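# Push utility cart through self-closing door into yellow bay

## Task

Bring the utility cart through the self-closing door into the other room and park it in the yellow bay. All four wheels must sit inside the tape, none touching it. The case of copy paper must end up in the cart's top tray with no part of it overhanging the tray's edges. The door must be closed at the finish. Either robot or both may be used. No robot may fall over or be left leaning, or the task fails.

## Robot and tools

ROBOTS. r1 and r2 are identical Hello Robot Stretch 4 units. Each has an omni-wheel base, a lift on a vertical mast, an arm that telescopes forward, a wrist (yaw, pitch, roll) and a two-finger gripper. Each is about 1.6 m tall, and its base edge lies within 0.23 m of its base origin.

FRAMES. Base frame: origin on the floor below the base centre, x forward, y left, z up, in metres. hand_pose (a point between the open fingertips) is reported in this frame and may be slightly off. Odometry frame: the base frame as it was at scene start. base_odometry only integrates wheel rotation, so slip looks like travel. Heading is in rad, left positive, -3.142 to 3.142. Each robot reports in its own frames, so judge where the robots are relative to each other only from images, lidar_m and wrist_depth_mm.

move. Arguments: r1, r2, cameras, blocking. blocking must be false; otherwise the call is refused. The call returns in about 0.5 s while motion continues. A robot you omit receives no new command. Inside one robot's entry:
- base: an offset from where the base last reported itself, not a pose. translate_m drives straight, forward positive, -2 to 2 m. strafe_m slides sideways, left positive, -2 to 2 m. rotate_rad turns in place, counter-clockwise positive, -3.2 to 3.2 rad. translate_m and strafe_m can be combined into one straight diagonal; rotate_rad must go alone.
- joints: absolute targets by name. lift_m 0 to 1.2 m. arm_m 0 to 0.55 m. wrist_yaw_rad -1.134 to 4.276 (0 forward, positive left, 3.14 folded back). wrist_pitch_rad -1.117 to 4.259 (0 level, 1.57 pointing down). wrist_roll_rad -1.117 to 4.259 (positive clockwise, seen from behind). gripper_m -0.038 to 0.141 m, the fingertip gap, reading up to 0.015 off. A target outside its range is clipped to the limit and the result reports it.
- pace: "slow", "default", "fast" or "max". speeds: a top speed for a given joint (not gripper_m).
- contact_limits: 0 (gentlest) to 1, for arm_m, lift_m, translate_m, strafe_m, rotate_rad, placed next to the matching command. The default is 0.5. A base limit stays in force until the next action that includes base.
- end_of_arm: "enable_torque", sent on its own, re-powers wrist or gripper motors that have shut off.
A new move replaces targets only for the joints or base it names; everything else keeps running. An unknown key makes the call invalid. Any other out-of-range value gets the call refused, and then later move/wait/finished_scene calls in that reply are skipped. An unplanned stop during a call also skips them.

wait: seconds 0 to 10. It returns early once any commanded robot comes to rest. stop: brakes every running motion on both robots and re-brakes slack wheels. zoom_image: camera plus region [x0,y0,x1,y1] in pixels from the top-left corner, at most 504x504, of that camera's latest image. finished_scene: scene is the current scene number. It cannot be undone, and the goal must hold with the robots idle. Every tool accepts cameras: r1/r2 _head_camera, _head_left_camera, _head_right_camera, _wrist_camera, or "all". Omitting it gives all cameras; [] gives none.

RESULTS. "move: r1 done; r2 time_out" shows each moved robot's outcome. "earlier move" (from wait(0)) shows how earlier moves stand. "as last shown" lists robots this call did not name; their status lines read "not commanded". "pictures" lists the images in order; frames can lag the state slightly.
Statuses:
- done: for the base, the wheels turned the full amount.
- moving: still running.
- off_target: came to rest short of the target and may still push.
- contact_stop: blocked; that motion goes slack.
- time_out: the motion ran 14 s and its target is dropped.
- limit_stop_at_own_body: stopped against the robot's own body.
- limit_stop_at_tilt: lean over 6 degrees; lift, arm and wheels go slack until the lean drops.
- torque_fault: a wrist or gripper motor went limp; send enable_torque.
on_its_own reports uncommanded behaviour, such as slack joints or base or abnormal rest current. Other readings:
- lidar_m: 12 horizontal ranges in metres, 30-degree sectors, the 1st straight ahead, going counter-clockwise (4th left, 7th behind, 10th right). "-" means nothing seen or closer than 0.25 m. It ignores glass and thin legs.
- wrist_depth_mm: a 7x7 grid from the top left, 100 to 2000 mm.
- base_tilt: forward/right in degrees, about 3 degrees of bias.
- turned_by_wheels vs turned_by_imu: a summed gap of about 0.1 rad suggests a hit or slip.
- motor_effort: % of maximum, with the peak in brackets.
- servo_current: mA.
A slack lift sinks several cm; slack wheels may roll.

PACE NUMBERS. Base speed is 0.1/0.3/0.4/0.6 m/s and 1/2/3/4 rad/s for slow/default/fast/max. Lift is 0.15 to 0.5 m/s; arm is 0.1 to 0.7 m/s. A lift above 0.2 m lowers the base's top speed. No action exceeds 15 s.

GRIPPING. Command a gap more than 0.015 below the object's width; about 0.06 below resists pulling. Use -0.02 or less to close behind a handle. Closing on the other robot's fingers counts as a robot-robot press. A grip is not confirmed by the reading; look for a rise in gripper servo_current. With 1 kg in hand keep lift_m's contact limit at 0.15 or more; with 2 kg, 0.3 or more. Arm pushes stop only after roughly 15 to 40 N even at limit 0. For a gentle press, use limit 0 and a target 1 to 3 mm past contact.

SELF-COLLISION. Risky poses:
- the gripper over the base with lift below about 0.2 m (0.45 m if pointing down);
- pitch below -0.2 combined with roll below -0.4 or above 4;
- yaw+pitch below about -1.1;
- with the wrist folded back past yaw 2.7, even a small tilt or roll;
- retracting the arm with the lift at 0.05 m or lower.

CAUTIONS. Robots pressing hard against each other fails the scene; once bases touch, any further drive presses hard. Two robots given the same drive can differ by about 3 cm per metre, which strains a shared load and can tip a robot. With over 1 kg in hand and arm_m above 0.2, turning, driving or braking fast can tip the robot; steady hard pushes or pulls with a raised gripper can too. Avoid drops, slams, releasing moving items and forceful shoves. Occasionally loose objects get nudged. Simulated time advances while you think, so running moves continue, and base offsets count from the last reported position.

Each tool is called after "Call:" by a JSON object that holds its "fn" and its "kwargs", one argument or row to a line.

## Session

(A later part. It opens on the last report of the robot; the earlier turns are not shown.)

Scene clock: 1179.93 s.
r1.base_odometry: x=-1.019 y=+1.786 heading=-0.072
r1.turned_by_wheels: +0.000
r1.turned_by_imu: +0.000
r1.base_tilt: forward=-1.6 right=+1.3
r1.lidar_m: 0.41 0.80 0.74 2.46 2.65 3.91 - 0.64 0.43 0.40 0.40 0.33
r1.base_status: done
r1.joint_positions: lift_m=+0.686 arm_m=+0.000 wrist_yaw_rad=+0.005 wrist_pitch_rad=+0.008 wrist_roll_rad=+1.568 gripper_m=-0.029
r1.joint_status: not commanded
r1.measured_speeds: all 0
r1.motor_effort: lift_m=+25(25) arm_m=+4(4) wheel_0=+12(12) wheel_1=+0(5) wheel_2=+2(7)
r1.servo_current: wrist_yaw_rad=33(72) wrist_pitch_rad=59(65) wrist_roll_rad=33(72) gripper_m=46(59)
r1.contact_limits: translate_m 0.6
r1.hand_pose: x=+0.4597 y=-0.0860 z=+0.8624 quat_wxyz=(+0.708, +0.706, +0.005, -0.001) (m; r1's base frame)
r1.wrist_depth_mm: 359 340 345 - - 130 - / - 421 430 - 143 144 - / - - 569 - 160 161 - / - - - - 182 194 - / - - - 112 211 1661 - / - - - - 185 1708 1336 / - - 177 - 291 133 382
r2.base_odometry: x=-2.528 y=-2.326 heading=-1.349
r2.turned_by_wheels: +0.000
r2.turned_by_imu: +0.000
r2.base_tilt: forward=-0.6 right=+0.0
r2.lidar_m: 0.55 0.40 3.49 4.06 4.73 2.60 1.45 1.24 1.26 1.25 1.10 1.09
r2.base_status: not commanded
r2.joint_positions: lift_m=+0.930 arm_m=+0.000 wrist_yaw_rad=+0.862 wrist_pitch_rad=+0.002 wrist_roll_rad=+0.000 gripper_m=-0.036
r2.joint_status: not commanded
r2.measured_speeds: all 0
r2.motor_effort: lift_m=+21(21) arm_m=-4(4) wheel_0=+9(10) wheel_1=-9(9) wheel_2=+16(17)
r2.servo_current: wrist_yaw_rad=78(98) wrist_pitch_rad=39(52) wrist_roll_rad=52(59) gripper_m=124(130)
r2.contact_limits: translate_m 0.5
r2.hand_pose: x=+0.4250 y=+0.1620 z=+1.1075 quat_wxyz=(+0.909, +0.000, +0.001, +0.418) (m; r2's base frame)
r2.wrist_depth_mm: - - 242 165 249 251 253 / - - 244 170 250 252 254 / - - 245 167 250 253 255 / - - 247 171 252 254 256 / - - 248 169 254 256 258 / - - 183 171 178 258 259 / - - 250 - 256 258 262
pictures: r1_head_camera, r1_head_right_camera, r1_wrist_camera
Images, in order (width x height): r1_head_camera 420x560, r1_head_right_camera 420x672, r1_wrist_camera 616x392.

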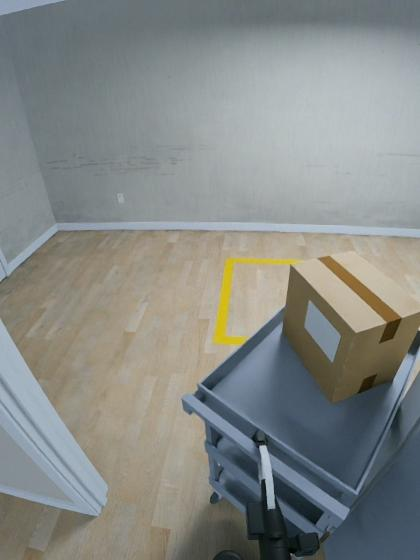

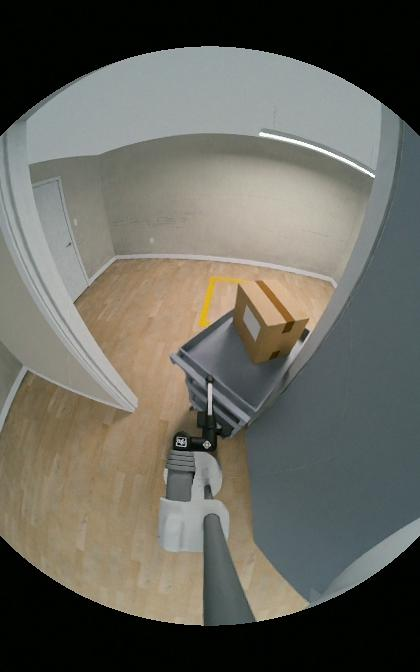

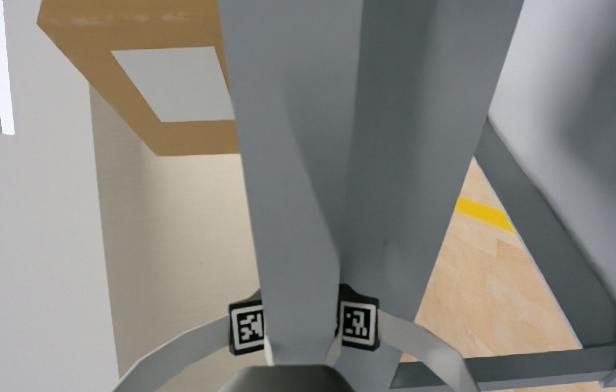

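Call:
{"fn": "move", "kwargs": {
  "blocking": false,
  "r1": {"base":{"strafe_m":0.06},"pace":"slow","contact_limits":{"strafe_m":0.6}},
  "cameras": []
}}

Call:
{"fn": "wait", "kwargs": {
  "seconds": 3,
  "cameras": ["r1_head_right_camera"]
}}

Call:
{"fn": "move", "kwargs": {
  "blocking": false,
  "r1": {"base":{"translate_m":0.25,"strafe_m":-0.04},"pace":"slow","contact_limits":{"translate_m":0.5}},
  "cameras": []
}}

Call:
{"fn": "wait", "kwargs": {
  "seconds": 5,
  "cameras": ["r1_head_camera","r1_head_right_camera"]
}}

Scene clock: 1194.63 s.
move: r1 moving
r1.base_odometry: x=-1.018 y=+1.800 heading=-0.072
r1.turned_by_wheels: +0.000
r1.turned_by_imu: +0.000
r1.base_tilt: forward=-1.6 right=+1.2
r1.lidar_m: 0.43 0.78 0.73 2.44 2.63 3.92 - 0.67 0.45 0.37 0.41 0.34
r1.base_status: strafe_m moving
r1.joint_positions: lift_m=+0.686 arm_m=+0.000 wrist_yaw_rad=+0.003 wrist_pitch_rad=+0.008 wrist_roll_rad=+1.568 gripper_m=-0.029
r1.joint_status: not commanded
r1.measured_speeds: translate_m=+0.000 strafe_m=+0.056 rotate_rad=+0.000 lift_m=+0.000 arm_m=+0.000 wrist_yaw_rad=-0.008 wrist_pitch_rad=+0.000 wrist_roll_rad=+0.000
r1.motor_effort: lift_m=+25(25) arm_m=+3(4) wheel_0=-8(11) wheel_1=+5(8) wheel_2=+2(3)
r1.servo_current: wrist_yaw_rad=52(72) wrist_pitch_rad=52(52) wrist_roll_rad=52(59) gripper_m=59(59)
r1.contact_limits: strafe_m 0.6
r1.hand_pose: x=+0.4595 y=-0.0866 z=+0.8624 quat_wxyz=(+0.708, +0.706, +0.004, -0.002) (m; r1's base frame)
r1.wrist_depth_mm: - 342 345 - 138 139 - / - 421 427 - 148 150 - / - - 554 - 167 167 - / - - - 107 188 - - / - - - 117 215 1618 - / - - - - 181 1618 1281 / - - 178 127 291 357 415
r2: as last shown
r2.base_tilt: forward=-0.6 right=+0.1
r2.lidar_m: 0.52 0.38 3.48 4.05 4.74 2.57 1.45 1.25 1.25 1.26 1.07 1.08
r2.motor_effort: lift_m=+20(21) arm_m=-3(4) wheel_0=+9(9) wheel_1=-9(9) wheel_2=+16(16)
r2.servo_current: wrist_yaw_rad=78(85) wrist_pitch_rad=39(46) wrist_roll_rad=46(52) gripper_m=124(130)
r2.contact_limits: translate_m 0.5
r2.wrist_depth_mm: - - 243 166 247 251 252 / - - 243 170 249 252 254 / - - 245 167 250 253 255 / - - 247 171 251 255 257 / - - 249 170 253 255 259 / - - 183 171 178 257 259 / - - 250 - 257 259 262
pictures: none
No camera images: "cameras" was empty.

Scene clock: 1195.87 s.
earlier move: r1 done
r1.base_odometry: x=-1.015 y=+1.846 heading=-0.072
r1.turned_by_wheels: +0.000
r1.turned_by_imu: +0.000
r1.base_tilt: forward=-1.6 right=+1.3
r1.lidar_m: 0.45 0.70 0.68 2.39 2.58 3.82 - 0.73 0.49 0.42 0.45 0.33
r1.base_status: done
r1.joint_positions: lift_m=+0.686 arm_m=+0.000 wrist_yaw_rad=-0.003 wrist_pitch_rad=+0.008 wrist_roll_rad=+1.568 gripper_m=-0.029
r1.joint_status: not commanded
r1.measured_speeds: all 0
r1.motor_effort: lift_m=+25(25) arm_m=-4(4) wheel_0=-7(11) wheel_1=+3(8) wheel_2=+0(3)
r1.servo_current: wrist_yaw_rad=26(72) wrist_pitch_rad=39(59) wrist_roll_rad=52(65) gripper_m=52(59)
r1.contact_limits: strafe_m 0.6
r1.hand_pose: x=+0.4591 y=-0.0882 z=+0.8624 quat_wxyz=(+0.708, +0.706, +0.002, -0.004) (m; r1's base frame)
r1.wrist_depth_mm: - 345 345 - 140 141 - / - 418 427 - 152 153 - / - - 554 - 169 167 - / - - - 110 190 569 - / - - - - 216 1576 - / - - - - 180 1618 1308 / - - 178 152 293 359 415
r2.base_odometry: x=-2.528 y=-2.326 heading=-1.349
r2.turned_by_wheels: +0.000
r2.turned_by_imu: +0.000
r2.base_tilt: forward=-0.6 right=+0.0
r2.lidar_m: 0.54 0.39 3.50 4.08 4.73 2.61 1.46 1.26 1.26 1.26 1.09 1.07
r2.base_status: not commanded
r2.joint_positions: lift_m=+0.930 arm_m=+0.000 wrist_yaw_rad=+0.862 wrist_pitch_rad=+0.002 wrist_roll_rad=+0.000 gripper_m=-0.036
r2.joint_status: not commanded
r2.measured_speeds: all 0
r2.motor_effort: lift_m=+21(21) arm_m=-4(4) wheel_0=+9(9) wheel_1=-9(9) wheel_2=+16(17)
r2.servo_current: wrist_yaw_rad=98(98) wrist_pitch_rad=39(46) wrist_roll_rad=46(59) gripper_m=124(130)
r2.contact_limits: translate_m 0.5
r2.hand_pose: x=+0.4250 y=+0.1620 z=+1.1075 quat_wxyz=(+0.909, +0.000, +0.001, +0.418) (m; r2's base frame)
r2.wrist_depth_mm: - - 242 165 247 250 253 / - - 243 170 249 251 254 / - - 246 167 250 253 256 / - - 247 171 252 254 255 / - - 249 169 253 255 258 / - - 183 171 178 256 259 / - - 250 - 256 257 262
wait: 1.23 of 3 s (r1 has come to rest)
pictures: r1_head_right_camera
Images, in order (width x height): r1_head_right_camera 420x672.

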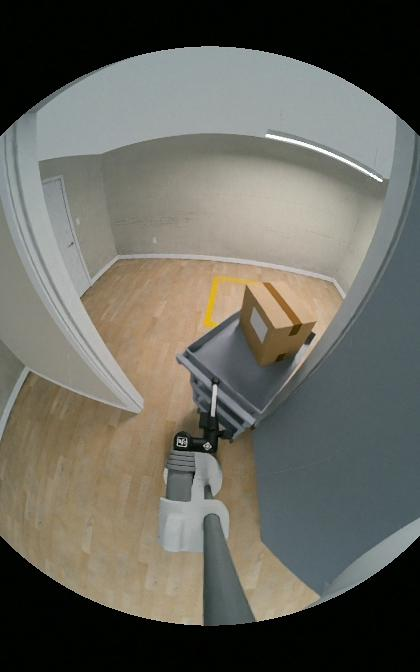

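Scene clock: 1196.37 s.
move: r1 moving
r1.base_odometry: x=-1.003 y=+1.843 heading=-0.072
r1.turned_by_wheels: +0.000
r1.turned_by_imu: +0.000
r1.base_tilt: forward=-1.6 right=+1.3
r1.lidar_m: 0.45 0.71 0.67 2.41 2.57 3.82 - 0.73 0.49 0.46 0.45 0.32
r1.base_status: translate_m moving; strafe_m moving
r1.joint_positions: lift_m=+0.686 arm_m=+0.000 wrist_yaw_rad=-0.003 wrist_pitch_rad=+0.008 wrist_roll_rad=+1.568 gripper_m=-0.029
r1.joint_status: not commanded
r1.measured_speeds: translate_m=+0.050 strafe_m=-0.007 rotate_rad=+0.003 lift_m=+0.000 arm_m=+0.000 wrist_yaw_rad=+0.000 wrist_pitch_rad=+0.000 wrist_roll_rad=+0.000
r1.motor_effort: lift_m=+25(25) arm_m=+1(4) wheel_0=+7(7) wheel_1=+5(7) wheel_2=-7(9)
r1.servo_current: wrist_yaw_rad=39(65) wrist_pitch_rad=59(59) wrist_roll_rad=72(72) gripper_m=52(59)
r1.contact_limits: translate_m 0.5
r1.hand_pose: x=+0.4590 y=-0.0882 z=+0.8624 quat_wxyz=(+0.708, +0.706, +0.002, -0.004) (m; r1's base frame)
r1.wrist_depth_mm: 364 343 347 - 138 138 - / - 421 424 - 150 151 - / - - 569 - 167 167 - / - - - 107 188 591 - / - - - 117 215 1618 - / - - - - 181 1618 1308 / - - 178 128 294 362 382
r2: as last shown
r2.lidar_m: 0.52 0.38 3.49 4.07 4.72 2.56 1.47 1.27 1.26 1.23 1.09 1.09
r2.motor_effort: lift_m=+21(21) arm_m=-3(4) wheel_0=+9(10) wheel_1=-9(10) wheel_2=+16(16)
r2.servo_current: wrist_yaw_rad=78(85) wrist_pitch_rad=39(46) wrist_roll_rad=46(59) gripper_m=117(124)
r2.contact_limits: translate_m 0.5
r2.wrist_depth_mm: - - 243 166 248 251 253 / - - 244 170 248 252 253 / - - 245 167 250 254 255 / - - 247 171 252 255 256 / - - 248 169 254 255 258 / - - 183 171 178 257 259 / - - 249 - 257 257 262
pictures: none
No camera images: "cameras" was empty.

Scene clock: 1199.67 s.
earlier move: r1 done
r1.base_odometry: x=-0.768 y=+1.788 heading=-0.072
r1.turned_by_wheels: +0.000
r1.turned_by_imu: +0.000
r1.base_tilt: forward=-1.6 right=+1.3
r1.lidar_m: 0.46 3.16 0.59 1.14 2.60 3.85 - 0.63 0.42 0.38 0.35 0.33
r1.base_status: done
r1.joint_positions: lift_m=+0.686 arm_m=+0.000 wrist_yaw_rad=-0.003 wrist_pitch_rad=+0.008 wrist_roll_rad=+1.568 gripper_m=-0.029
r1.joint_status: not commanded
r1.measured_speeds: all 0
r1.motor_effort: lift_m=+25(25) arm_m=+4(4) wheel_0=+3(8) wheel_1=+3(7) wheel_2=-3(10)
r1.servo_current: wrist_yaw_rad=46(65) wrist_pitch_rad=52(65) wrist_roll_rad=52(72) gripper_m=59(65)
r1.contact_limits: translate_m 0.5
r1.hand_pose: x=+0.4590 y=-0.0882 z=+0.8624 quat_wxyz=(+0.708, +0.706, +0.002, -0.004) (m; r1's base frame)
r1.wrist_depth_mm: - - - - - - - / - - - - - - - / - - - - - - - / - - - - - - - / - - - - - 1499 1255 / - - - - - 399 402 / - - 176 108 176 1464 1229
r2.base_odometry: x=-2.528 y=-2.326 heading=-1.349
r2.turned_by_wheels: +0.000
r2.turned_by_imu: +0.000
r2.base_tilt: forward=-0.7 right=+0.0
r2.lidar_m: 0.54 0.38 3.49 4.08 4.73 2.58 1.43 1.25 1.24 1.26 1.09 1.10
r2.base_status: not commanded
r2.joint_positions: lift_m=+0.930 arm_m=+0.000 wrist_yaw_rad=+0.862 wrist_pitch_rad=+0.002 wrist_roll_rad=+0.000 gripper_m=-0.036
r2.joint_status: not commanded
r2.measured_speeds: all 0
r2.motor_effort: lift_m=+21(21) arm_m=-3(4) wheel_0=+9(10) wheel_1=-9(10) wheel_2=+16(17)
r2.servo_current: wrist_yaw_rad=78(98) wrist_pitch_rad=46(46) wrist_roll_rad=46(59) gripper_m=117(130)
r2.contact_limits: translate_m 0.5
r2.hand_pose: x=+0.4250 y=+0.1620 z=+1.1075 quat_wxyz=(+0.909, +0.000, +0.001, +0.418) (m; r2's base frame)
r2.wrist_depth_mm: - - 242 165 248 250 253 / - - 244 169 249 251 254 / - - 245 168 251 252 255 / - - 248 171 252 254 257 / - - 248 169 253 256 259 / - - 183 171 178 258 259 / - - 250 - 256 257 259
wait: 3.30 of 5 s (r1 has come to rest)
pictures: r1_head_camera, r1_head_right_camera
Images, in order (width x height): r1_head_camera 420x560, r1_head_right_camera 420x672.

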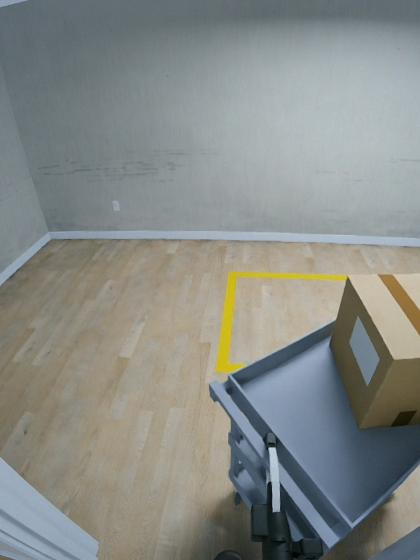

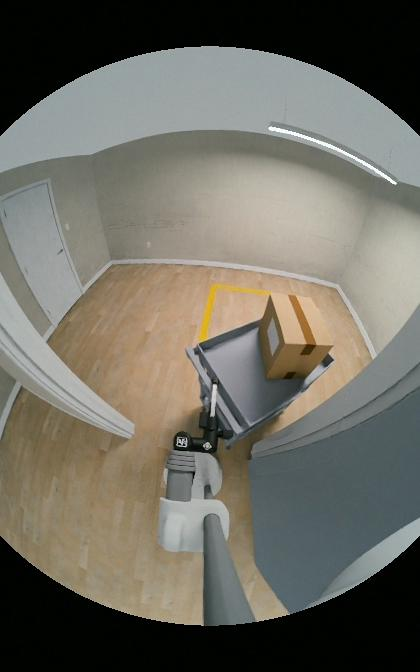

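Call:
{"fn": "move", "kwargs": {
  "blocking": false,
  "r1": {"base":{"rotate_rad":-0.2},"pace":"slow","contact_limits":{"rotate_rad":0.5}},
  "cameras": []
}}

Call:
{"fn": "wait", "kwargs": {
  "seconds": 3,
  "cameras": ["r1_wrist_camera","r1_head_right_camera"]
}}

Call:
{"fn": "zoom_image", "kwargs": {
  "camera": "r1_head_right_camera",
  "region": [120, 250, 340, 470]
}}

Scene clock: 1218.83 s.
move: r1 moving
r1.base_odometry: x=-0.768 y=+1.788 heading=-0.194
r1.turned_by_wheels: -0.122
r1.turned_by_imu: -0.122
r1.base_tilt: forward=-1.6 right=+1.2
r1.lidar_m: 0.41 3.18 0.56 0.60 2.50 3.38 - 0.76 0.46 0.38 0.38 0.33
r1.base_status: rotate_rad moving
r1.joint_positions: lift_m=+0.686 arm_m=+0.000 wrist_yaw_rad=+0.008 wrist_pitch_rad=+0.008 wrist_roll_rad=+1.568 gripper_m=-0.029
r1.joint_status: not commanded
r1.measured_speeds: translate_m=-0.001 strafe_m=+0.002 rotate_rad=-0.417 lift_m=+0.000 arm_m=+0.000 wrist_yaw_rad=+0.031 wrist_pitch_rad=+0.000 wrist_roll_rad=+0.000
r1.motor_effort: lift_m=+25(25) arm_m=+4(4) wheel_0=+13(14) wheel_1=+5(7) wheel_2=+7(8)
r1.servo_current: wrist_yaw_rad=78(78) wrist_pitch_rad=52(59) wrist_roll_rad=46(65) gripper_m=59(59)
r1.contact_limits: rotate_rad 0.5
r1.hand_pose: x=+0.4600 y=-0.0851 z=+0.8624 quat_wxyz=(+0.708, +0.706, +0.006, +0.000) (m; r1's base frame)
r1.wrist_depth_mm: - 384 - - - - - / - - - - - - - / - - - - - - - / - - - - - - - / - - - - - 1618 - / - - - - - 1661 430 / - - 177 109 166 133 1182
r2: as last shown
r2.base_tilt: forward=-0.6 right=+0.0
r2.lidar_m: 0.53 0.39 3.50 4.10 4.71 2.58 1.44 1.24 1.24 1.25 1.08 1.09
r2.motor_effort: lift_m=+21(21) arm_m=-4(4) wheel_0=+9(10) wheel_1=-9(9) wheel_2=+16(16)
r2.servo_current: wrist_yaw_rad=78(85) wrist_pitch_rad=39(46) wrist_roll_rad=39(59) gripper_m=117(124)
r2.contact_limits: translate_m 0.5
r2.wrist_depth_mm: - - 243 166 248 250 253 / - - 243 169 249 252 253 / - - 246 167 251 254 255 / - - 247 171 252 254 257 / - - 248 169 253 255 257 / - - 183 170 178 257 259 / - - 250 - 255 258 260
pictures: none
No camera images: "cameras" was empty.

Scene clock: 1219.53 s.
earlier move: r1 done
r1.base_odometry: x=-0.769 y=+1.788 heading=-0.272
r1.turned_by_wheels: -0.078
r1.turned_by_imu: -0.079
r1.base_tilt: forward=-1.6 right=+1.2
r1.lidar_m: 0.44 3.16 0.61 0.58 2.46 3.15 - 0.86 0.49 0.39 0.39 0.32
r1.base_status: done
r1.joint_positions: lift_m=+0.686 arm_m=+0.000 wrist_yaw_rad=+0.000 wrist_pitch_rad=+0.008 wrist_roll_rad=+1.568 gripper_m=-0.029
r1.joint_status: not commanded
r1.measured_speeds: all 0
r1.motor_effort: lift_m=+25(25) arm_m=-4(4) wheel_0=+1(14) wheel_1=+1(7) wheel_2=-1(8)
r1.servo_current: wrist_yaw_rad=46(78) wrist_pitch_rad=59(59) wrist_roll_rad=59(65) gripper_m=46(59)
r1.contact_limits: rotate_rad 0.5
r1.hand_pose: x=+0.4593 y=-0.0874 z=+0.8624 quat_wxyz=(+0.708, +0.706, +0.003, -0.003) (m; r1's base frame)
r1.wrist_depth_mm: - 347 349 - 141 142 - / - 410 418 - 156 153 - / - - 549 - 169 167 - / - - - 109 190 580 - / - - - - 215 1618 - / - - - - 181 1618 1308 / - - 178 129 286 368 375
r2.base_odometry: x=-2.528 y=-2.326 heading=-1.349
r2.turned_by_wheels: +0.000
r2.turned_by_imu: +0.000
r2.base_tilt: forward=-0.6 right=+0.0
r2.lidar_m: 0.52 0.39 3.52 4.06 4.72 2.60 1.47 1.24 1.25 1.29 1.09 1.08
r2.base_status: not commanded
r2.joint_positions: lift_m=+0.930 arm_m=+0.000 wrist_yaw_rad=+0.862 wrist_pitch_rad=+0.002 wrist_roll_rad=+0.000 gripper_m=-0.036
r2.joint_status: not commanded
r2.measured_speeds: all 0
r2.motor_effort: lift_m=+20(21) arm_m=-3(4) wheel_0=+9(10) wheel_1=-9(9) wheel_2=+16(16)
r2.servo_current: wrist_yaw_rad=98(98) wrist_pitch_rad=33(46) wrist_roll_rad=52(65) gripper_m=124(130)
r2.contact_limits: translate_m 0.5
r2.hand_pose: x=+0.4250 y=+0.1620 z=+1.1075 quat_wxyz=(+0.909, +0.000, +0.001, +0.418) (m; r2's base frame)
r2.wrist_depth_mm: - - 243 165 248 250 252 / - - 245 170 250 251 253 / - - 246 167 250 253 255 / - - 247 171 251 254 257 / - - 249 170 253 255 258 / - - 183 171 178 257 259 / - - 250 - 256 257 260
wait: 0.70 of 3 s (r1 has come to rest)
pictures: r1_head_right_camera, r1_wrist_camera
Images, in order (width x height): r1_head_right_camera 420x672, r1_wrist_camera 616x392.

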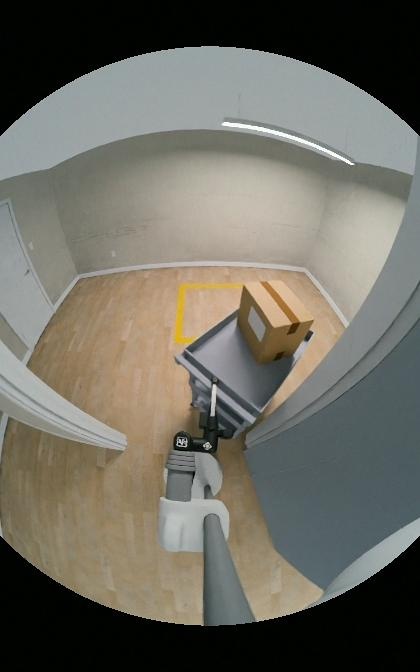

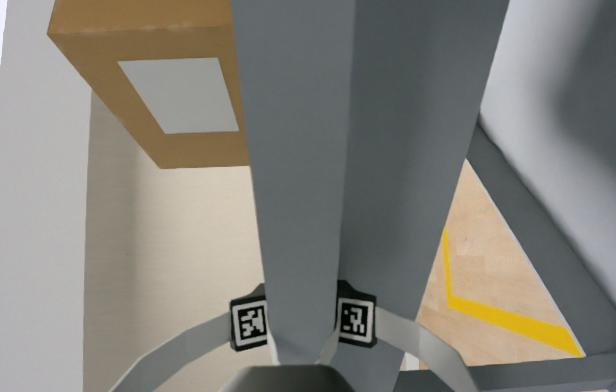

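Scaled by 2.291 from the camera's 420x672 image, which has a finer 600x960 frame.

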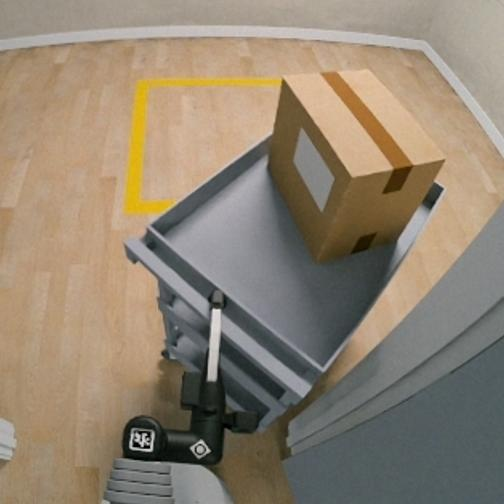

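Call:
{"fn": "move", "kwargs": {
  "blocking": false,
  "r1": {"base":{"translate_m":0.22,"strafe_m":0.06},"pace":"slow","contact_limits":{"translate_m":0.5}},
  "cameras": []
}}

Call:
{"fn": "wait", "kwargs": {
  "seconds": 4,
  "cameras": []
}}

Call:
{"fn": "move", "kwargs": {
  "blocking": false,
  "r1": {"base":{"rotate_rad":-0.2},"pace":"slow","contact_limits":{"rotate_rad":0.5}},
  "cameras": []
}}

Call:
{"fn": "wait", "kwargs": {
  "seconds": 3,
  "cameras": ["r1_head_right_camera","r1_head_camera"]
}}

Scene clock: 1226.93 s.
move: r1 moving
r1.base_odometry: x=-0.756 y=+1.788 heading=-0.272
r1.turned_by_wheels: +0.000
r1.turned_by_imu: +0.000
r1.base_tilt: forward=-1.6 right=+1.3
r1.lidar_m: 0.46 3.14 0.58 0.58 2.46 3.17 - 0.85 0.46 0.39 0.40 0.32
r1.base_status: translate_m moving; strafe_m moving
r1.joint_positions: lift_m=+0.686 arm_m=+0.000 wrist_yaw_rad=+0.000 wrist_pitch_rad=+0.008 wrist_roll_rad=+1.568 gripper_m=-0.029
r1.joint_status: not commanded
r1.measured_speeds: translate_m=+0.048 strafe_m=+0.014 rotate_rad=-0.003 lift_m=+0.000 arm_m=+0.000 wrist_yaw_rad=+0.000 wrist_pitch_rad=+0.000 wrist_roll_rad=+0.000
r1.motor_effort: lift_m=+25(25) arm_m=-2(4) wheel_0=+6(8) wheel_1=+6(7) wheel_2=-7(8)
r1.servo_current: wrist_yaw_rad=46(59) wrist_pitch_rad=52(59) wrist_roll_rad=46(65) gripper_m=52(59)
r1.contact_limits: translate_m 0.5
r1.hand_pose: x=+0.4593 y=-0.0874 z=+0.8624 quat_wxyz=(+0.708, +0.706, +0.003, -0.003) (m; r1's base frame)
r1.wrist_depth_mm: - 345 343 - 139 140 - / - 415 424 - 150 151 - / - - 559 - 167 168 - / - - - 108 188 - - / - - - 118 215 1661 - / - - - - 182 1808 1308 / - - 177 128 290 366 375
r2: as last shown
r2.lidar_m: 0.50 0.40 3.48 4.06 4.72 2.56 1.45 1.25 1.25 1.26 1.10 1.10
r2.motor_effort: lift_m=+21(21) arm_m=-4(4) wheel_0=+9(10) wheel_1=-9(9) wheel_2=+16(16)
r2.servo_current: wrist_yaw_rad=72(85) wrist_pitch_rad=46(46) wrist_roll_rad=39(52) gripper_m=117(124)
r2.contact_limits: translate_m 0.5
r2.wrist_depth_mm: - - 243 166 248 251 253 / - - 244 169 249 251 254 / - - 245 168 250 253 255 / - - 247 171 251 255 257 / - - 248 170 253 255 258 / - - 183 171 178 257 260 / - - 250 - 256 259 260
pictures: none
No camera images: "cameras" was empty.

Scene clock: 1229.97 s.
earlier move: r1 done
r1.base_odometry: x=-0.541 y=+1.787 heading=-0.272
r1.turned_by_wheels: -0.001
r1.turned_by_imu: -0.001
r1.base_tilt: forward=-1.6 right=+1.3
r1.lidar_m: 0.47 2.92 2.56 0.50 2.46 3.13 - 0.89 0.46 0.39 0.37 0.31
r1.base_status: done
r1.joint_positions: lift_m=+0.686 arm_m=+0.000 wrist_yaw_rad=-0.003 wrist_pitch_rad=+0.008 wrist_roll_rad=+1.568 gripper_m=-0.029
r1.joint_status: not commanded
r1.measured_speeds: all 0
r1.motor_effort: lift_m=+25(25) arm_m=+4(4) wheel_0=-2(8) wheel_1=+2(9) wheel_2=-5(9)
r1.servo_current: wrist_yaw_rad=65(65) wrist_pitch_rad=59(65) wrist_roll_rad=33(72) gripper_m=59(65)
r1.contact_limits: translate_m 0.5
r1.hand_pose: x=+0.4590 y=-0.0884 z=+0.8624 quat_wxyz=(+0.708, +0.706, +0.002, -0.004) (m; r1's base frame)
r1.wrist_depth_mm: - 415 - - - - - / - - - - - - - / - - - - - - - / - - - - - - - / - - - - - 1618 1308 / - - - 103 165 399 394 / - - - 120 - 1430 1205
r2.base_odometry: x=-2.528 y=-2.326 heading=-1.349
r2.turned_by_wheels: +0.000
r2.turned_by_imu: +0.000
r2.base_tilt: forward=-0.7 right=+0.0
r2.lidar_m: 0.52 0.38 3.48 4.06 4.72 2.58 1.44 1.24 1.23 1.25 1.08 1.10
r2.base_status: not commanded
r2.joint_positions: lift_m=+0.930 arm_m=+0.000 wrist_yaw_rad=+0.862 wrist_pitch_rad=+0.002 wrist_roll_rad=+0.000 gripper_m=-0.036
r2.joint_status: not commanded
r2.measured_speeds: all 0
r2.motor_effort: lift_m=+21(21) arm_m=-3(4) wheel_0=+9(10) wheel_1=-9(9) wheel_2=+16(17)
r2.servo_current: wrist_yaw_rad=72(91) wrist_pitch_rad=39(46) wrist_roll_rad=39(59) gripper_m=124(130)
r2.contact_limits: translate_m 0.5
r2.hand_pose: x=+0.4250 y=+0.1620 z=+1.1075 quat_wxyz=(+0.909, +0.000, +0.001, +0.418) (m; r2's base frame)
r2.wrist_depth_mm: - - 242 165 248 251 253 / - - 244 169 247 252 253 / - - 245 167 251 254 256 / - - 248 171 252 254 257 / - - 248 169 252 256 258 / - - 183 171 178 256 259 / - - 249 - 256 258 260
wait: 3.03 of 4 s (r1 has come to rest)
pictures: none
No camera images: "cameras" was empty.

Scene clock: 1230.47 s.
move: r1 moving
r1.base_odometry: x=-0.541 y=+1.787 heading=-0.393
r1.turned_by_wheels: -0.121
r1.turned_by_imu: -0.121
r1.base_tilt: forward=-1.6 right=+1.2
r1.lidar_m: 0.41 2.87 2.69 0.50 0.52 2.83 - 1.14 0.51 0.42 0.42 0.33
r1.base_status: rotate_rad moving
r1.joint_positions: lift_m=+0.686 arm_m=+0.000 wrist_yaw_rad=+0.009 wrist_pitch_rad=+0.008 wrist_roll_rad=+1.568 gripper_m=-0.029
r1.joint_status: not commanded
r1.measured_speeds: translate_m=-0.002 strafe_m=+0.002 rotate_rad=-0.421 lift_m=+0.000 arm_m=+0.000 wrist_yaw_rad=+0.044 wrist_pitch_rad=+0.000 wrist_roll_rad=+0.000
r1.motor_effort: lift_m=+25(25) arm_m=+4(4) wheel_0=+13(13) wheel_1=+5(7) wheel_2=+8(8)
r1.servo_current: wrist_yaw_rad=72(72) wrist_pitch_rad=52(59) wrist_roll_rad=46(65) gripper_m=59(59)
r1.contact_limits: rotate_rad 0.5
r1.hand_pose: x=+0.4600 y=-0.0850 z=+0.8624 quat_wxyz=(+0.708, +0.706, +0.006, +0.000) (m; r1's base frame)
r1.wrist_depth_mm: - 387 - - - - - / - - - - - - - / - - - - - - - / - - - - - - - / - - - - - 1618 1308 / - - - - - 1618 430 / - - 176 111 174 133 1205
r2: as last shown
r2.base_tilt: forward=-0.6 right=+0.0
r2.lidar_m: 0.54 0.39 3.49 4.11 4.73 2.54 1.45 1.24 1.25 1.29 1.09 1.10
r2.motor_effort: lift_m=+21(21) arm_m=-3(4) wheel_0=+9(9) wheel_1=-9(9) wheel_2=+16(16)
r2.servo_current: wrist_yaw_rad=78(85) wrist_pitch_rad=39(46) wrist_roll_rad=46(59) gripper_m=117(130)
r2.contact_limits: translate_m 0.5
r2.wrist_depth_mm: - - 243 165 248 250 252 / - - 244 170 249 251 253 / - - 247 167 250 253 256 / - - 248 171 251 254 256 / - - 250 169 254 256 259 / - - 183 171 177 257 259 / - - 251 - 256 258 263
pictures: none
No camera images: "cameras" was empty.

Scene clock: 1231.17 s.
earlier move: r1 done
r1.base_odometry: x=-0.541 y=+1.787 heading=-0.472
r1.turned_by_wheels: -0.079
r1.turned_by_imu: -0.079
r1.base_tilt: forward=-1.6 right=+1.3
r1.lidar_m: 0.42 2.88 2.83 0.52 0.52 2.71 - 5.33 0.55 0.42 0.44 0.33
r1.base_status: done
r1.joint_positions: lift_m=+0.686 arm_m=+0.000 wrist_yaw_rad=-0.003 wrist_pitch_rad=+0.008 wrist_roll_rad=+1.568 gripper_m=-0.029
r1.joint_status: not commanded
r1.measured_speeds: all 0
r1.motor_effort: lift_m=+25(25) arm_m=-3(4) wheel_0=-1(15) wheel_1=+0(7) wheel_2=-2(8)
r1.servo_current: wrist_yaw_rad=33(72) wrist_pitch_rad=59(59) wrist_roll_rad=46(65) gripper_m=52(59)
r1.contact_limits: rotate_rad 0.5
r1.hand_pose: x=+0.4591 y=-0.0882 z=+0.8624 quat_wxyz=(+0.708, +0.706, +0.002, -0.004) (m; r1's base frame)
r1.wrist_depth_mm: - 353 355 - 144 145 - / - 407 413 - 155 153 - / - - 535 102 172 169 - / - - - 111 191 615 - / - - - - 216 1661 - / - - - - 182 1618 1281 / - - 178 134 285 - 1160
r2.base_odometry: x=-2.528 y=-2.326 heading=-1.349
r2.turned_by_wheels: +0.000
r2.turned_by_imu: +0.000
r2.base_tilt: forward=-0.6 right=+0.0
r2.lidar_m: 0.52 0.37 3.51 4.08 4.73 2.57 1.47 1.25 1.25 1.28 1.07 1.09
r2.base_status: not commanded
r2.joint_positions: lift_m=+0.930 arm_m=+0.000 wrist_yaw_rad=+0.862 wrist_pitch_rad=+0.002 wrist_roll_rad=+0.000 gripper_m=-0.036
r2.joint_status: not commanded
r2.measured_speeds: all 0
r2.motor_effort: lift_m=+21(21) arm_m=-4(4) wheel_0=+9(9) wheel_1=-9(10) wheel_2=+16(17)
r2.servo_current: wrist_yaw_rad=72(85) wrist_pitch_rad=39(46) wrist_roll_rad=39(59) gripper_m=130(130)
r2.contact_limits: translate_m 0.5
r2.hand_pose: x=+0.4250 y=+0.1620 z=+1.1075 quat_wxyz=(+0.909, +0.000, +0.001, +0.418) (m; r2's base frame)
r2.wrist_depth_mm: - - 243 166 248 250 252 / - - 243 169 249 252 254 / - - 246 167 250 254 255 / - - 247 171 251 254 256 / - - 248 170 253 256 258 / - - 183 171 177 257 259 / - - 251 - 256 257 262
wait: 0.70 of 3 s (r1 has come to rest)
pictures: r1_head_camera, r1_head_right_camera
Images, in order (width x height): r1_head_camera 420x560, r1_head_right_camera 420x672.

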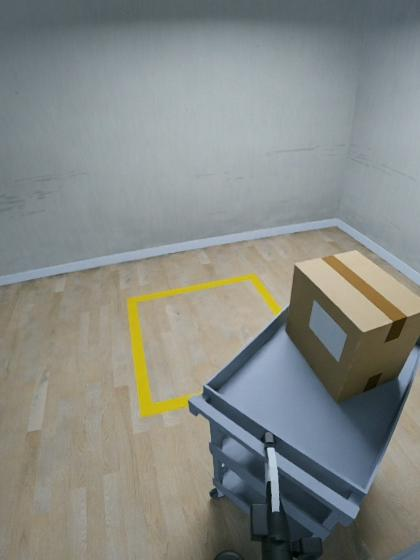

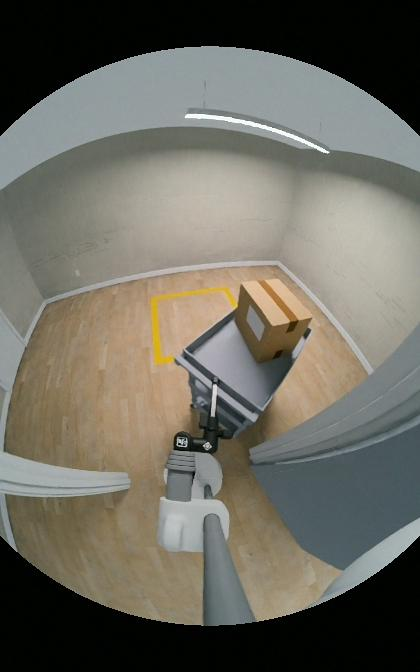

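Call:
{"fn": "move", "kwargs": {
  "blocking": false,
  "r1": {"base":{"translate_m":0.15,"strafe_m":0.0},"pace":"slow","contact_limits":{"translate_m":0.5}},
  "cameras": []
}}

Call:
{"fn": "wait", "kwargs": {
  "seconds": 4,
  "cameras": []
}}

Call:
{"fn": "move", "kwargs": {
  "blocking": false,
  "r1": {"base":{"rotate_rad":-0.3},"pace":"slow","contact_limits":{"rotate_rad":0.5}},
  "cameras": []
}}

Call:
{"fn": "wait", "kwargs": {
  "seconds": 3,
  "cameras": ["r1_head_right_camera","r1_head_camera"]
}}

Scene clock: 1243.83 s.
move: r1 moving
r1.base_odometry: x=-0.530 y=+1.781 heading=-0.472
r1.turned_by_wheels: +0.000
r1.turned_by_imu: +0.000
r1.base_tilt: forward=-1.6 right=+1.2
r1.lidar_m: 0.44 2.88 2.84 0.54 0.51 2.72 - 5.42 0.56 0.41 0.44 0.31
r1.base_status: translate_m moving; strafe_m moving
r1.joint_positions: lift_m=+0.686 arm_m=+0.000 wrist_yaw_rad=-0.003 wrist_pitch_rad=+0.008 wrist_roll_rad=+1.568 gripper_m=-0.029
r1.joint_status: not commanded
r1.measured_speeds: translate_m=+0.048 strafe_m=+0.000 rotate_rad=-0.001 lift_m=+0.000 arm_m=+0.000 wrist_yaw_rad=+0.000 wrist_pitch_rad=+0.000 wrist_roll_rad=+0.000
r1.motor_effort: lift_m=+25(25) arm_m=+2(2) wheel_0=+5(8) wheel_1=+5(7) wheel_2=-7(8)
r1.servo_current: wrist_yaw_rad=39(65) wrist_pitch_rad=52(59) wrist_roll_rad=33(65) gripper_m=52(59)
r1.contact_limits: translate_m 0.5
r1.hand_pose: x=+0.4591 y=-0.0882 z=+0.8624 quat_wxyz=(+0.708, +0.706, +0.002, -0.004) (m; r1's base frame)
r1.wrist_depth_mm: - 353 353 - 144 145 - / - 404 415 - 156 154 - / - - 535 103 172 169 - / - - - 112 192 603 - / - - - - 216 1661 - / - - - - 182 1618 1308 / - - 178 153 283 - 1229
r2: as last shown
r2.lidar_m: 0.52 0.38 3.50 4.10 4.72 2.57 1.46 1.25 1.24 1.24 1.08 1.07
r2.motor_effort: lift_m=+21(21) arm_m=-4(4) wheel_0=+9(10) wheel_1=-9(10) wheel_2=+16(16)
r2.servo_current: wrist_yaw_rad=78(85) wrist_pitch_rad=46(46) wrist_roll_rad=46(52) gripper_m=124(124)
r2.contact_limits: translate_m 0.5
r2.wrist_depth_mm: - - 242 165 248 250 252 / - - 244 170 250 251 254 / - - 245 167 251 253 256 / - - 247 171 252 254 258 / - - 248 170 253 255 258 / - - 183 171 177 257 259 / - - 250 - 256 258 260
pictures: none
No camera images: "cameras" was empty.

Scene clock: 1246.10 s.
earlier move: r1 done
r1.base_odometry: x=-0.407 y=+1.718 heading=-0.472
r1.turned_by_wheels: +0.000
r1.turned_by_imu: -0.001
r1.base_tilt: forward=-1.6 right=+1.3
r1.lidar_m: 0.44 2.74 2.88 2.44 0.56 2.78 - 1.17 0.44 0.38 2.26 0.33
r1.base_status: done
r1.joint_positions: lift_m=+0.686 arm_m=+0.000 wrist_yaw_rad=-0.003 wrist_pitch_rad=+0.008 wrist_roll_rad=+1.568 gripper_m=-0.029
r1.joint_status: not commanded
r1.measured_speeds: all 0
r1.motor_effort: lift_m=+25(25) arm_m=+3(4) wheel_0=+1(8) wheel_1=+1(7) wheel_2=-4(10)
r1.servo_current: wrist_yaw_rad=46(72) wrist_pitch_rad=52(65) wrist_roll_rad=59(72) gripper_m=59(59)
r1.contact_limits: translate_m 0.5
r1.hand_pose: x=+0.4591 y=-0.0882 z=+0.8624 quat_wxyz=(+0.708, +0.706, +0.002, -0.004) (m; r1's base frame)
r1.wrist_depth_mm: - 355 351 - - 137 - / - 430 433 - 148 148 - / - - 585 - 165 166 - / - - - 104 188 603 - / - - - 118 218 1661 - / - - 202 - 179 1661 1308 / - - 178 - 314 373 379
r2.base_odometry: x=-2.528 y=-2.326 heading=-1.349
r2.turned_by_wheels: +0.000
r2.turned_by_imu: +0.000
r2.base_tilt: forward=-0.6 right=+0.0
r2.lidar_m: 0.54 0.39 3.50 4.07 4.72 2.62 1.46 1.26 1.26 1.27 1.09 1.08
r2.base_status: not commanded
r2.joint_positions: lift_m=+0.930 arm_m=+0.000 wrist_yaw_rad=+0.862 wrist_pitch_rad=+0.002 wrist_roll_rad=+0.000 gripper_m=-0.036
r2.joint_status: not commanded
r2.measured_speeds: all 0
r2.motor_effort: lift_m=+21(21) arm_m=-3(4) wheel_0=+9(10) wheel_1=-9(10) wheel_2=+16(17)
r2.servo_current: wrist_yaw_rad=72(91) wrist_pitch_rad=39(46) wrist_roll_rad=46(59) gripper_m=124(130)
r2.contact_limits: translate_m 0.5
r2.hand_pose: x=+0.4250 y=+0.1620 z=+1.1075 quat_wxyz=(+0.909, +0.000, +0.001, +0.418) (m; r2's base frame)
r2.wrist_depth_mm: - - 242 166 248 250 252 / - - 244 170 250 252 253 / - - 246 167 250 253 255 / - - 247 171 252 255 257 / - - 248 169 253 255 259 / - - 183 171 177 256 259 / - - 251 - 256 257 262
wait: 2.27 of 4 s (r1 has come to rest)
pictures: none
No camera images: "cameras" was empty.

Scene clock: 1246.60 s.
move: r1 moving
r1.base_odometry: x=-0.407 y=+1.719 heading=-0.597
r1.turned_by_wheels: -0.124
r1.turned_by_imu: -0.124
r1.base_tilt: forward=-1.6 right=+1.3
r1.lidar_m: 0.42 2.73 2.95 2.48 0.55 2.74 3.88 5.99 0.54 0.41 0.40 0.34
r1.base_status: rotate_rad moving
r1.joint_positions: lift_m=+0.686 arm_m=+0.000 wrist_yaw_rad=+0.007 wrist_pitch_rad=+0.008 wrist_roll_rad=+1.568 gripper_m=-0.029
r1.joint_status: not commanded
r1.measured_speeds: translate_m=-0.001 strafe_m=-0.001 rotate_rad=-0.483 lift_m=+0.000 arm_m=+0.000 wrist_yaw_rad=+0.036 wrist_pitch_rad=+0.000 wrist_roll_rad=+0.000
r1.motor_effort: lift_m=+25(25) arm_m=+4(4) wheel_0=+16(16) wheel_1=+6(6) wheel_2=+6(8)
r1.servo_current: wrist_yaw_rad=46(52) wrist_pitch_rad=46(59) wrist_roll_rad=59(65) gripper_m=59(59)
r1.contact_limits: rotate_rad 0.5
r1.hand_pose: x=+0.4599 y=-0.0854 z=+0.8624 quat_wxyz=(+0.708, +0.706, +0.005, +0.000) (m; r1's base frame)
r1.wrist_depth_mm: - 353 353 - 139 140 - / - 402 407 - 151 151 - / - - 525 - 167 168 - / - - - 108 187 - - / - - - 117 212 1618 - / - - - - 229 1618 1281 / - - 177 148 173 373 1255
r2: as last shown
r2.lidar_m: 0.55 0.37 3.50 4.05 4.73 2.54 1.46 1.25 1.26 1.27 1.07 1.07
r2.motor_effort: lift_m=+21(21) arm_m=-4(4) wheel_0=+9(9) wheel_1=-9(9) wheel_2=+16(16)
r2.servo_current: wrist_yaw_rad=72(85) wrist_pitch_rad=39(46) wrist_roll_rad=52(52) gripper_m=117(130)
r2.contact_limits: translate_m 0.5
r2.wrist_depth_mm: - - 242 166 247 250 252 / - - 244 169 248 252 253 / - - 245 167 250 254 256 / - - 247 170 250 255 257 / - - 248 170 253 256 258 / - - 183 171 178 256 260 / - - 251 - 256 258 262
pictures: none
No camera images: "cameras" was empty.

Scene clock: 1247.50 s.
earlier move: r1 done
r1.base_odometry: x=-0.407 y=+1.718 heading=-0.772
r1.turned_by_wheels: -0.175
r1.turned_by_imu: -0.176
r1.base_tilt: forward=-1.6 right=+1.3
r1.lidar_m: 0.40 0.47 2.79 2.55 0.55 0.57 3.27 5.99 0.68 0.42 0.40 0.41
r1.base_status: done
r1.joint_positions: lift_m=+0.686 arm_m=+0.000 wrist_yaw_rad=-0.001 wrist_pitch_rad=+0.008 wrist_roll_rad=+1.568 gripper_m=-0.029
r1.joint_status: not commanded
r1.measured_speeds: all 0
r1.motor_effort: lift_m=+25(25) arm_m=-4(4) wheel_0=+3(16) wheel_1=+2(8) wheel_2=+3(9)
r1.servo_current: wrist_yaw_rad=52(65) wrist_pitch_rad=52(59) wrist_roll_rad=52(65) gripper_m=52(59)
r1.contact_limits: rotate_rad 0.5
r1.hand_pose: x=+0.4592 y=-0.0877 z=+0.8624 quat_wxyz=(+0.708, +0.706, +0.002, -0.003) (m; r1's base frame)
r1.wrist_depth_mm: - - - 139 194 - - / - 512 492 144 203 - - / - 436 436 149 210 - - / - 504 492 155 218 - - / - - 580 162 226 - - / - - - 173 232 1756 - / - - 179 144 244 1430 -
r2.base_odometry: x=-2.528 y=-2.326 heading=-1.349
r2.turned_by_wheels: +0.000
r2.turned_by_imu: +0.000
r2.base_tilt: forward=-0.6 right=+0.0
r2.lidar_m: 0.53 0.38 3.49 4.08 4.72 2.58 1.46 1.24 1.24 1.27 1.07 1.08
r2.base_status: not commanded
r2.joint_positions: lift_m=+0.930 arm_m=+0.000 wrist_yaw_rad=+0.862 wrist_pitch_rad=+0.002 wrist_roll_rad=+0.000 gripper_m=-0.036
r2.joint_status: not commanded
r2.measured_speeds: all 0
r2.motor_effort: lift_m=+21(21) arm_m=-4(4) wheel_0=+9(9) wheel_1=-9(9) wheel_2=+16(16)
r2.servo_current: wrist_yaw_rad=78(85) wrist_pitch_rad=39(46) wrist_roll_rad=46(65) gripper_m=124(130)
r2.contact_limits: translate_m 0.5
r2.hand_pose: x=+0.4250 y=+0.1620 z=+1.1075 quat_wxyz=(+0.909, +0.000, +0.001, +0.418) (m; r2's base frame)
r2.wrist_depth_mm: - - 243 165 247 250 253 / - - 244 169 249 252 254 / - - 246 168 252 252 255 / - - 246 171 252 254 257 / - - 248 170 253 256 258 / - - 183 171 178 257 258 / - - 250 - 256 258 260
wait: 0.90 of 3 s (r1 has come to rest)
pictures: r1_head_camera, r1_head_right_camera
Images, in order (width x height): r1_head_camera 420x560, r1_head_right_camera 420x672.

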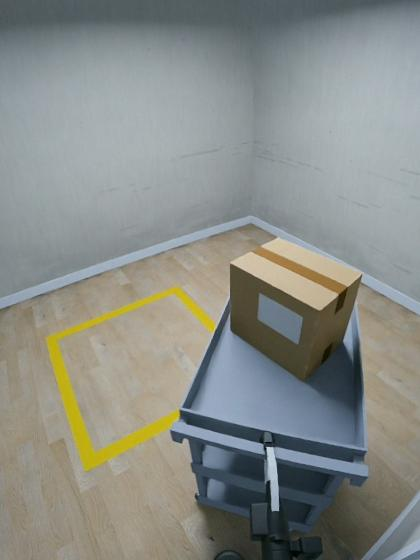

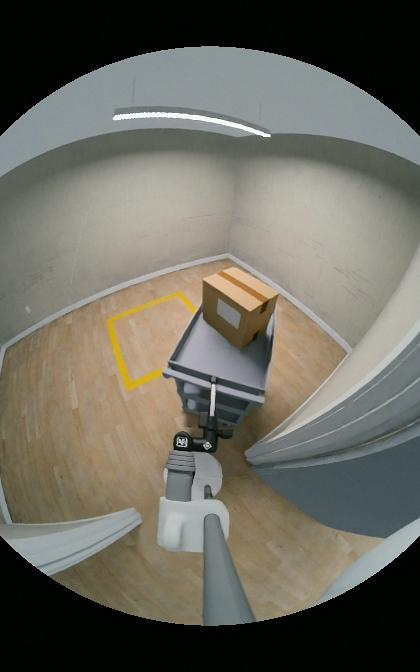

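Call:
{"fn": "move", "kwargs": {
  "blocking": false,
  "r1": {"base":{"translate_m":0.14,"strafe_m":0.08},"pace":"slow","contact_limits":{"translate_m":0.5}},
  "cameras": []
}}

Call:
{"fn": "wait", "kwargs": {
  "seconds": 4,
  "cameras": []
}}

Call:
{"fn": "move", "kwargs": {
  "blocking": false,
  "r1": {"base":{"rotate_rad":-0.3},"pace":"slow","contact_limits":{"rotate_rad":0.5}},
  "cameras": []
}}

Call:
{"fn": "wait", "kwargs": {
  "seconds": 3,
  "cameras": ["r1_head_right_camera","r1_head_camera"]
}}

Scene clock: 1266.00 s.
move: r1 moving
r1.base_odometry: x=-0.393 y=+1.715 heading=-0.772
r1.turned_by_wheels: +0.000
r1.turned_by_imu: +0.000
r1.base_tilt: forward=-1.6 right=+1.3
r1.lidar_m: 0.41 0.47 2.77 2.59 0.56 0.57 3.28 6.02 0.67 0.42 0.41 0.40
r1.base_status: translate_m moving; strafe_m moving
r1.joint_positions: lift_m=+0.686 arm_m=+0.000 wrist_yaw_rad=-0.001 wrist_pitch_rad=+0.008 wrist_roll_rad=+1.568 gripper_m=-0.029
r1.joint_status: not commanded
r1.measured_speeds: translate_m=+0.049 strafe_m=+0.028 rotate_rad=+0.000 lift_m=+0.000 arm_m=+0.000 wrist_yaw_rad=+0.000 wrist_pitch_rad=+0.000 wrist_roll_rad=+0.000
r1.motor_effort: lift_m=+25(25) arm_m=-1(4) wheel_0=+3(4) wheel_1=+5(8) wheel_2=-8(8)
r1.servo_current: wrist_yaw_rad=46(65) wrist_pitch_rad=46(59) wrist_roll_rad=33(59) gripper_m=52(59)
r1.contact_limits: translate_m 0.5
r1.hand_pose: x=+0.4592 y=-0.0877 z=+0.8624 quat_wxyz=(+0.708, +0.706, +0.002, -0.003) (m; r1's base frame)
r1.wrist_depth_mm: - - - 140 196 - - / - 517 496 145 204 - - / - 433 439 150 210 - - / - 496 488 156 218 - - / - - 569 163 225 - - / - - 627 171 232 1756 - / - - 179 144 243 - -
r2: as last shown
r2.lidar_m: 0.52 0.40 3.51 4.08 4.73 2.60 1.46 1.25 1.26 1.28 1.07 1.08
r2.servo_current: wrist_yaw_rad=78(85) wrist_pitch_rad=39(46) wrist_roll_rad=39(46) gripper_m=117(130)
r2.contact_limits: translate_m 0.5
r2.wrist_depth_mm: - - 242 166 248 250 252 / - - 244 170 249 252 253 / - - 245 167 250 253 256 / - - 248 171 252 254 257 / - - 248 170 253 256 258 / - - 183 171 178 257 259 / - - 250 - 256 257 262
pictures: none
No camera images: "cameras" was empty.

Scene clock: 1268.27 s.
earlier move: r1 done
r1.base_odometry: x=-0.251 y=+1.678 heading=-0.772
r1.turned_by_wheels: +0.000
r1.turned_by_imu: +0.000
r1.base_tilt: forward=-1.6 right=+1.3
r1.lidar_m: 0.42 2.58 2.64 2.59 1.16 0.61 3.31 6.16 0.60 0.44 0.65 0.39
r1.base_status: done
r1.joint_positions: lift_m=+0.686 arm_m=+0.000 wrist_yaw_rad=-0.001 wrist_pitch_rad=+0.008 wrist_roll_rad=+1.568 gripper_m=-0.029
r1.joint_status: not commanded
r1.measured_speeds: all 0
r1.motor_effort: lift_m=+25(25) arm_m=+4(4) wheel_0=+1(4) wheel_1=+2(8) wheel_2=-5(10)
r1.servo_current: wrist_yaw_rad=33(65) wrist_pitch_rad=52(65) wrist_roll_rad=59(72) gripper_m=59(59)
r1.contact_limits: translate_m 0.5
r1.hand_pose: x=+0.4592 y=-0.0878 z=+0.8624 quat_wxyz=(+0.708, +0.706, +0.002, -0.003) (m; r1's base frame)
r1.wrist_depth_mm: - 521 484 - 182 - - / - 430 430 - 191 - - / - 436 442 - 201 - - / - 559 525 - 213 - - / - - 640 155 223 - - / - - - 183 233 1661 - / - - 178 141 251 1499 1308
r2.base_odometry: x=-2.528 y=-2.326 heading=-1.349
r2.turned_by_wheels: +0.000
r2.turned_by_imu: +0.000
r2.base_tilt: forward=-0.6 right=+0.0
r2.lidar_m: 0.52 0.39 3.49 4.08 4.71 2.56 1.47 1.25 1.24 1.26 1.08 1.09
r2.base_status: not commanded
r2.joint_positions: lift_m=+0.930 arm_m=+0.000 wrist_yaw_rad=+0.862 wrist_pitch_rad=+0.002 wrist_roll_rad=+0.000 gripper_m=-0.036
r2.joint_status: not commanded
r2.measured_speeds: all 0
r2.motor_effort: lift_m=+21(21) arm_m=-4(4) wheel_0=+9(10) wheel_1=-9(10) wheel_2=+16(17)
r2.servo_current: wrist_yaw_rad=85(91) wrist_pitch_rad=39(46) wrist_roll_rad=46(59) gripper_m=124(130)
r2.contact_limits: translate_m 0.5
r2.hand_pose: x=+0.4250 y=+0.1620 z=+1.1075 quat_wxyz=(+0.909, +0.000, +0.001, +0.418) (m; r2's base frame)
r2.wrist_depth_mm: - - 242 166 247 251 253 / - - 244 169 250 252 254 / - - 245 167 250 253 255 / - - 247 171 252 254 256 / - - 248 169 254 255 258 / - - 183 172 178 258 260 / - - 250 - 257 258 260
wait: 2.27 of 4 s (r1 has come to rest)
pictures: none
No camera images: "cameras" was empty.

Scene clock: 1268.77 s.
move: r1 moving
r1.base_odometry: x=-0.251 y=+1.678 heading=-0.896
r1.turned_by_wheels: -0.124
r1.turned_by_imu: -0.124
r1.base_tilt: forward=-1.6 right=+1.2
r1.lidar_m: 0.42 0.47 2.59 2.72 2.43 0.61 3.13 6.16 0.78 0.44 0.46 0.39
r1.base_status: rotate_rad moving
r1.joint_positions: lift_m=+0.686 arm_m=+0.000 wrist_yaw_rad=+0.007 wrist_pitch_rad=+0.008 wrist_roll_rad=+1.568 gripper_m=-0.029
r1.joint_status: not commanded
r1.measured_speeds: translate_m=+0.000 strafe_m=+0.000 rotate_rad=-0.489 lift_m=+0.000 arm_m=+0.000 wrist_yaw_rad=+0.015 wrist_pitch_rad=+0.000 wrist_roll_rad=+0.000
r1.motor_effort: lift_m=+25(25) arm_m=+3(4) wheel_0=+13(13) wheel_1=+6(7) wheel_2=+9(9)
r1.servo_current: wrist_yaw_rad=46(65) wrist_pitch_rad=46(59) wrist_roll_rad=46(59) gripper_m=52(59)
r1.contact_limits: rotate_rad 0.5
r1.hand_pose: x=+0.4599 y=-0.0853 z=+0.8624 quat_wxyz=(+0.708, +0.706, +0.005, +0.000) (m; r1's base frame)
r1.wrist_depth_mm: - - 539 - 187 - - / - 480 469 - 195 - - / - 427 427 - 204 - - / - 504 496 - 214 - - / - - 597 155 224 - - / - - - 183 232 1756 - / - - 178 169 178 1464 1308
r2: as last shown
r2.lidar_m: 0.54 0.38 3.49 4.08 4.74 2.56 1.45 1.26 1.25 1.29 1.09 1.08
r2.motor_effort: lift_m=+20(21) arm_m=-4(4) wheel_0=+9(10) wheel_1=-9(9) wheel_2=+16(16)
r2.servo_current: wrist_yaw_rad=65(85) wrist_pitch_rad=39(46) wrist_roll_rad=52(59) gripper_m=124(130)
r2.contact_limits: translate_m 0.5
r2.wrist_depth_mm: - - 242 166 247 250 253 / - - 244 170 249 252 254 / - - 245 167 251 253 255 / - - 248 171 251 254 256 / - - 248 170 252 255 258 / - - 183 171 178 258 260 / - - 250 - 255 258 262
pictures: none
No camera images: "cameras" was empty.

Scene clock: 1269.67 s.
earlier move: r1 done
r1.base_odometry: x=-0.251 y=+1.678 heading=-1.071
r1.turned_by_wheels: -0.175
r1.turned_by_imu: -0.176
r1.base_tilt: forward=-1.6 right=+1.3
r1.lidar_m: 0.39 0.40 2.57 2.84 2.48 0.61 0.63 4.29 1.33 0.48 0.44 0.43
r1.base_status: done
r1.joint_positions: lift_m=+0.686 arm_m=+0.000 wrist_yaw_rad=+0.003 wrist_pitch_rad=+0.008 wrist_roll_rad=+1.568 gripper_m=-0.029
r1.joint_status: not commanded
r1.measured_speeds: all 0
r1.motor_effort: lift_m=+25(25) arm_m=-4(4) wheel_0=+4(15) wheel_1=+3(7) wheel_2=+3(10)
r1.servo_current: wrist_yaw_rad=72(72) wrist_pitch_rad=52(59) wrist_roll_rad=52(65) gripper_m=59(59)
r1.contact_limits: rotate_rad 0.5
r1.hand_pose: x=+0.4596 y=-0.0866 z=+0.8624 quat_wxyz=(+0.708, +0.706, +0.004, -0.002) (m; r1's base frame)
r1.wrist_depth_mm: - - - 181 243 1499 1229 / - - - 239 240 1708 - / - - 640 236 238 - - / - 492 469 235 236 - - / - 484 480 233 234 - - / - - 500 175 231 - - / - - 178 126 229 - -
r2.base_odometry: x=-2.528 y=-2.326 heading=-1.349
r2.turned_by_wheels: +0.000
r2.turned_by_imu: +0.000
r2.base_tilt: forward=-0.6 right=+0.0
r2.lidar_m: 0.53 0.39 3.51 4.07 4.73 2.58 1.47 1.24 1.27 1.26 1.07 1.08
r2.base_status: not commanded
r2.joint_positions: lift_m=+0.930 arm_m=+0.000 wrist_yaw_rad=+0.862 wrist_pitch_rad=+0.002 wrist_roll_rad=+0.000 gripper_m=-0.036
r2.joint_status: not commanded
r2.measured_speeds: all 0
r2.motor_effort: lift_m=+21(21) arm_m=-4(4) wheel_0=+10(10) wheel_1=-9(9) wheel_2=+16(16)
r2.servo_current: wrist_yaw_rad=85(91) wrist_pitch_rad=39(46) wrist_roll_rad=52(59) gripper_m=124(130)
r2.contact_limits: translate_m 0.5
r2.hand_pose: x=+0.4250 y=+0.1620 z=+1.1075 quat_wxyz=(+0.909, +0.000, +0.001, +0.418) (m; r2's base frame)
r2.wrist_depth_mm: - - 243 166 247 251 253 / - - 244 169 249 252 255 / - - 246 167 251 253 255 / - - 247 171 252 254 256 / - - 248 170 254 255 258 / - - 182 172 178 256 260 / - - 251 - 256 257 260
wait: 0.90 of 3 s (r1 has come to rest)
pictures: r1_head_camera, r1_head_right_camera
Images, in order (width x height): r1_head_camera 420x560, r1_head_right_camera 420x672.

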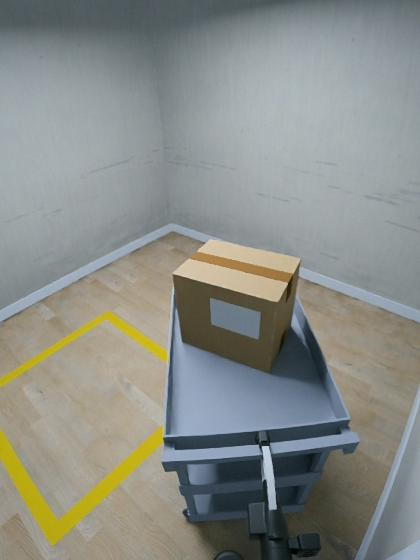

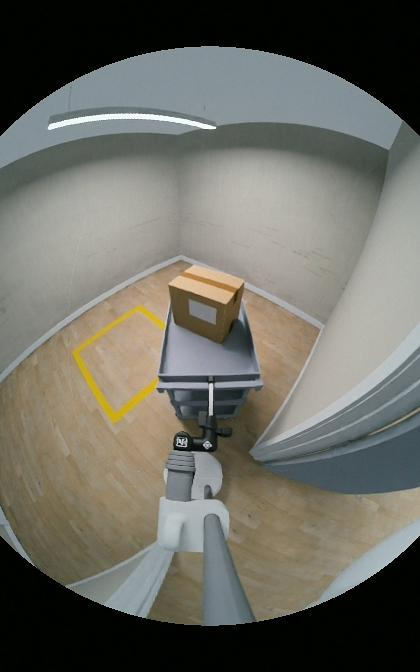

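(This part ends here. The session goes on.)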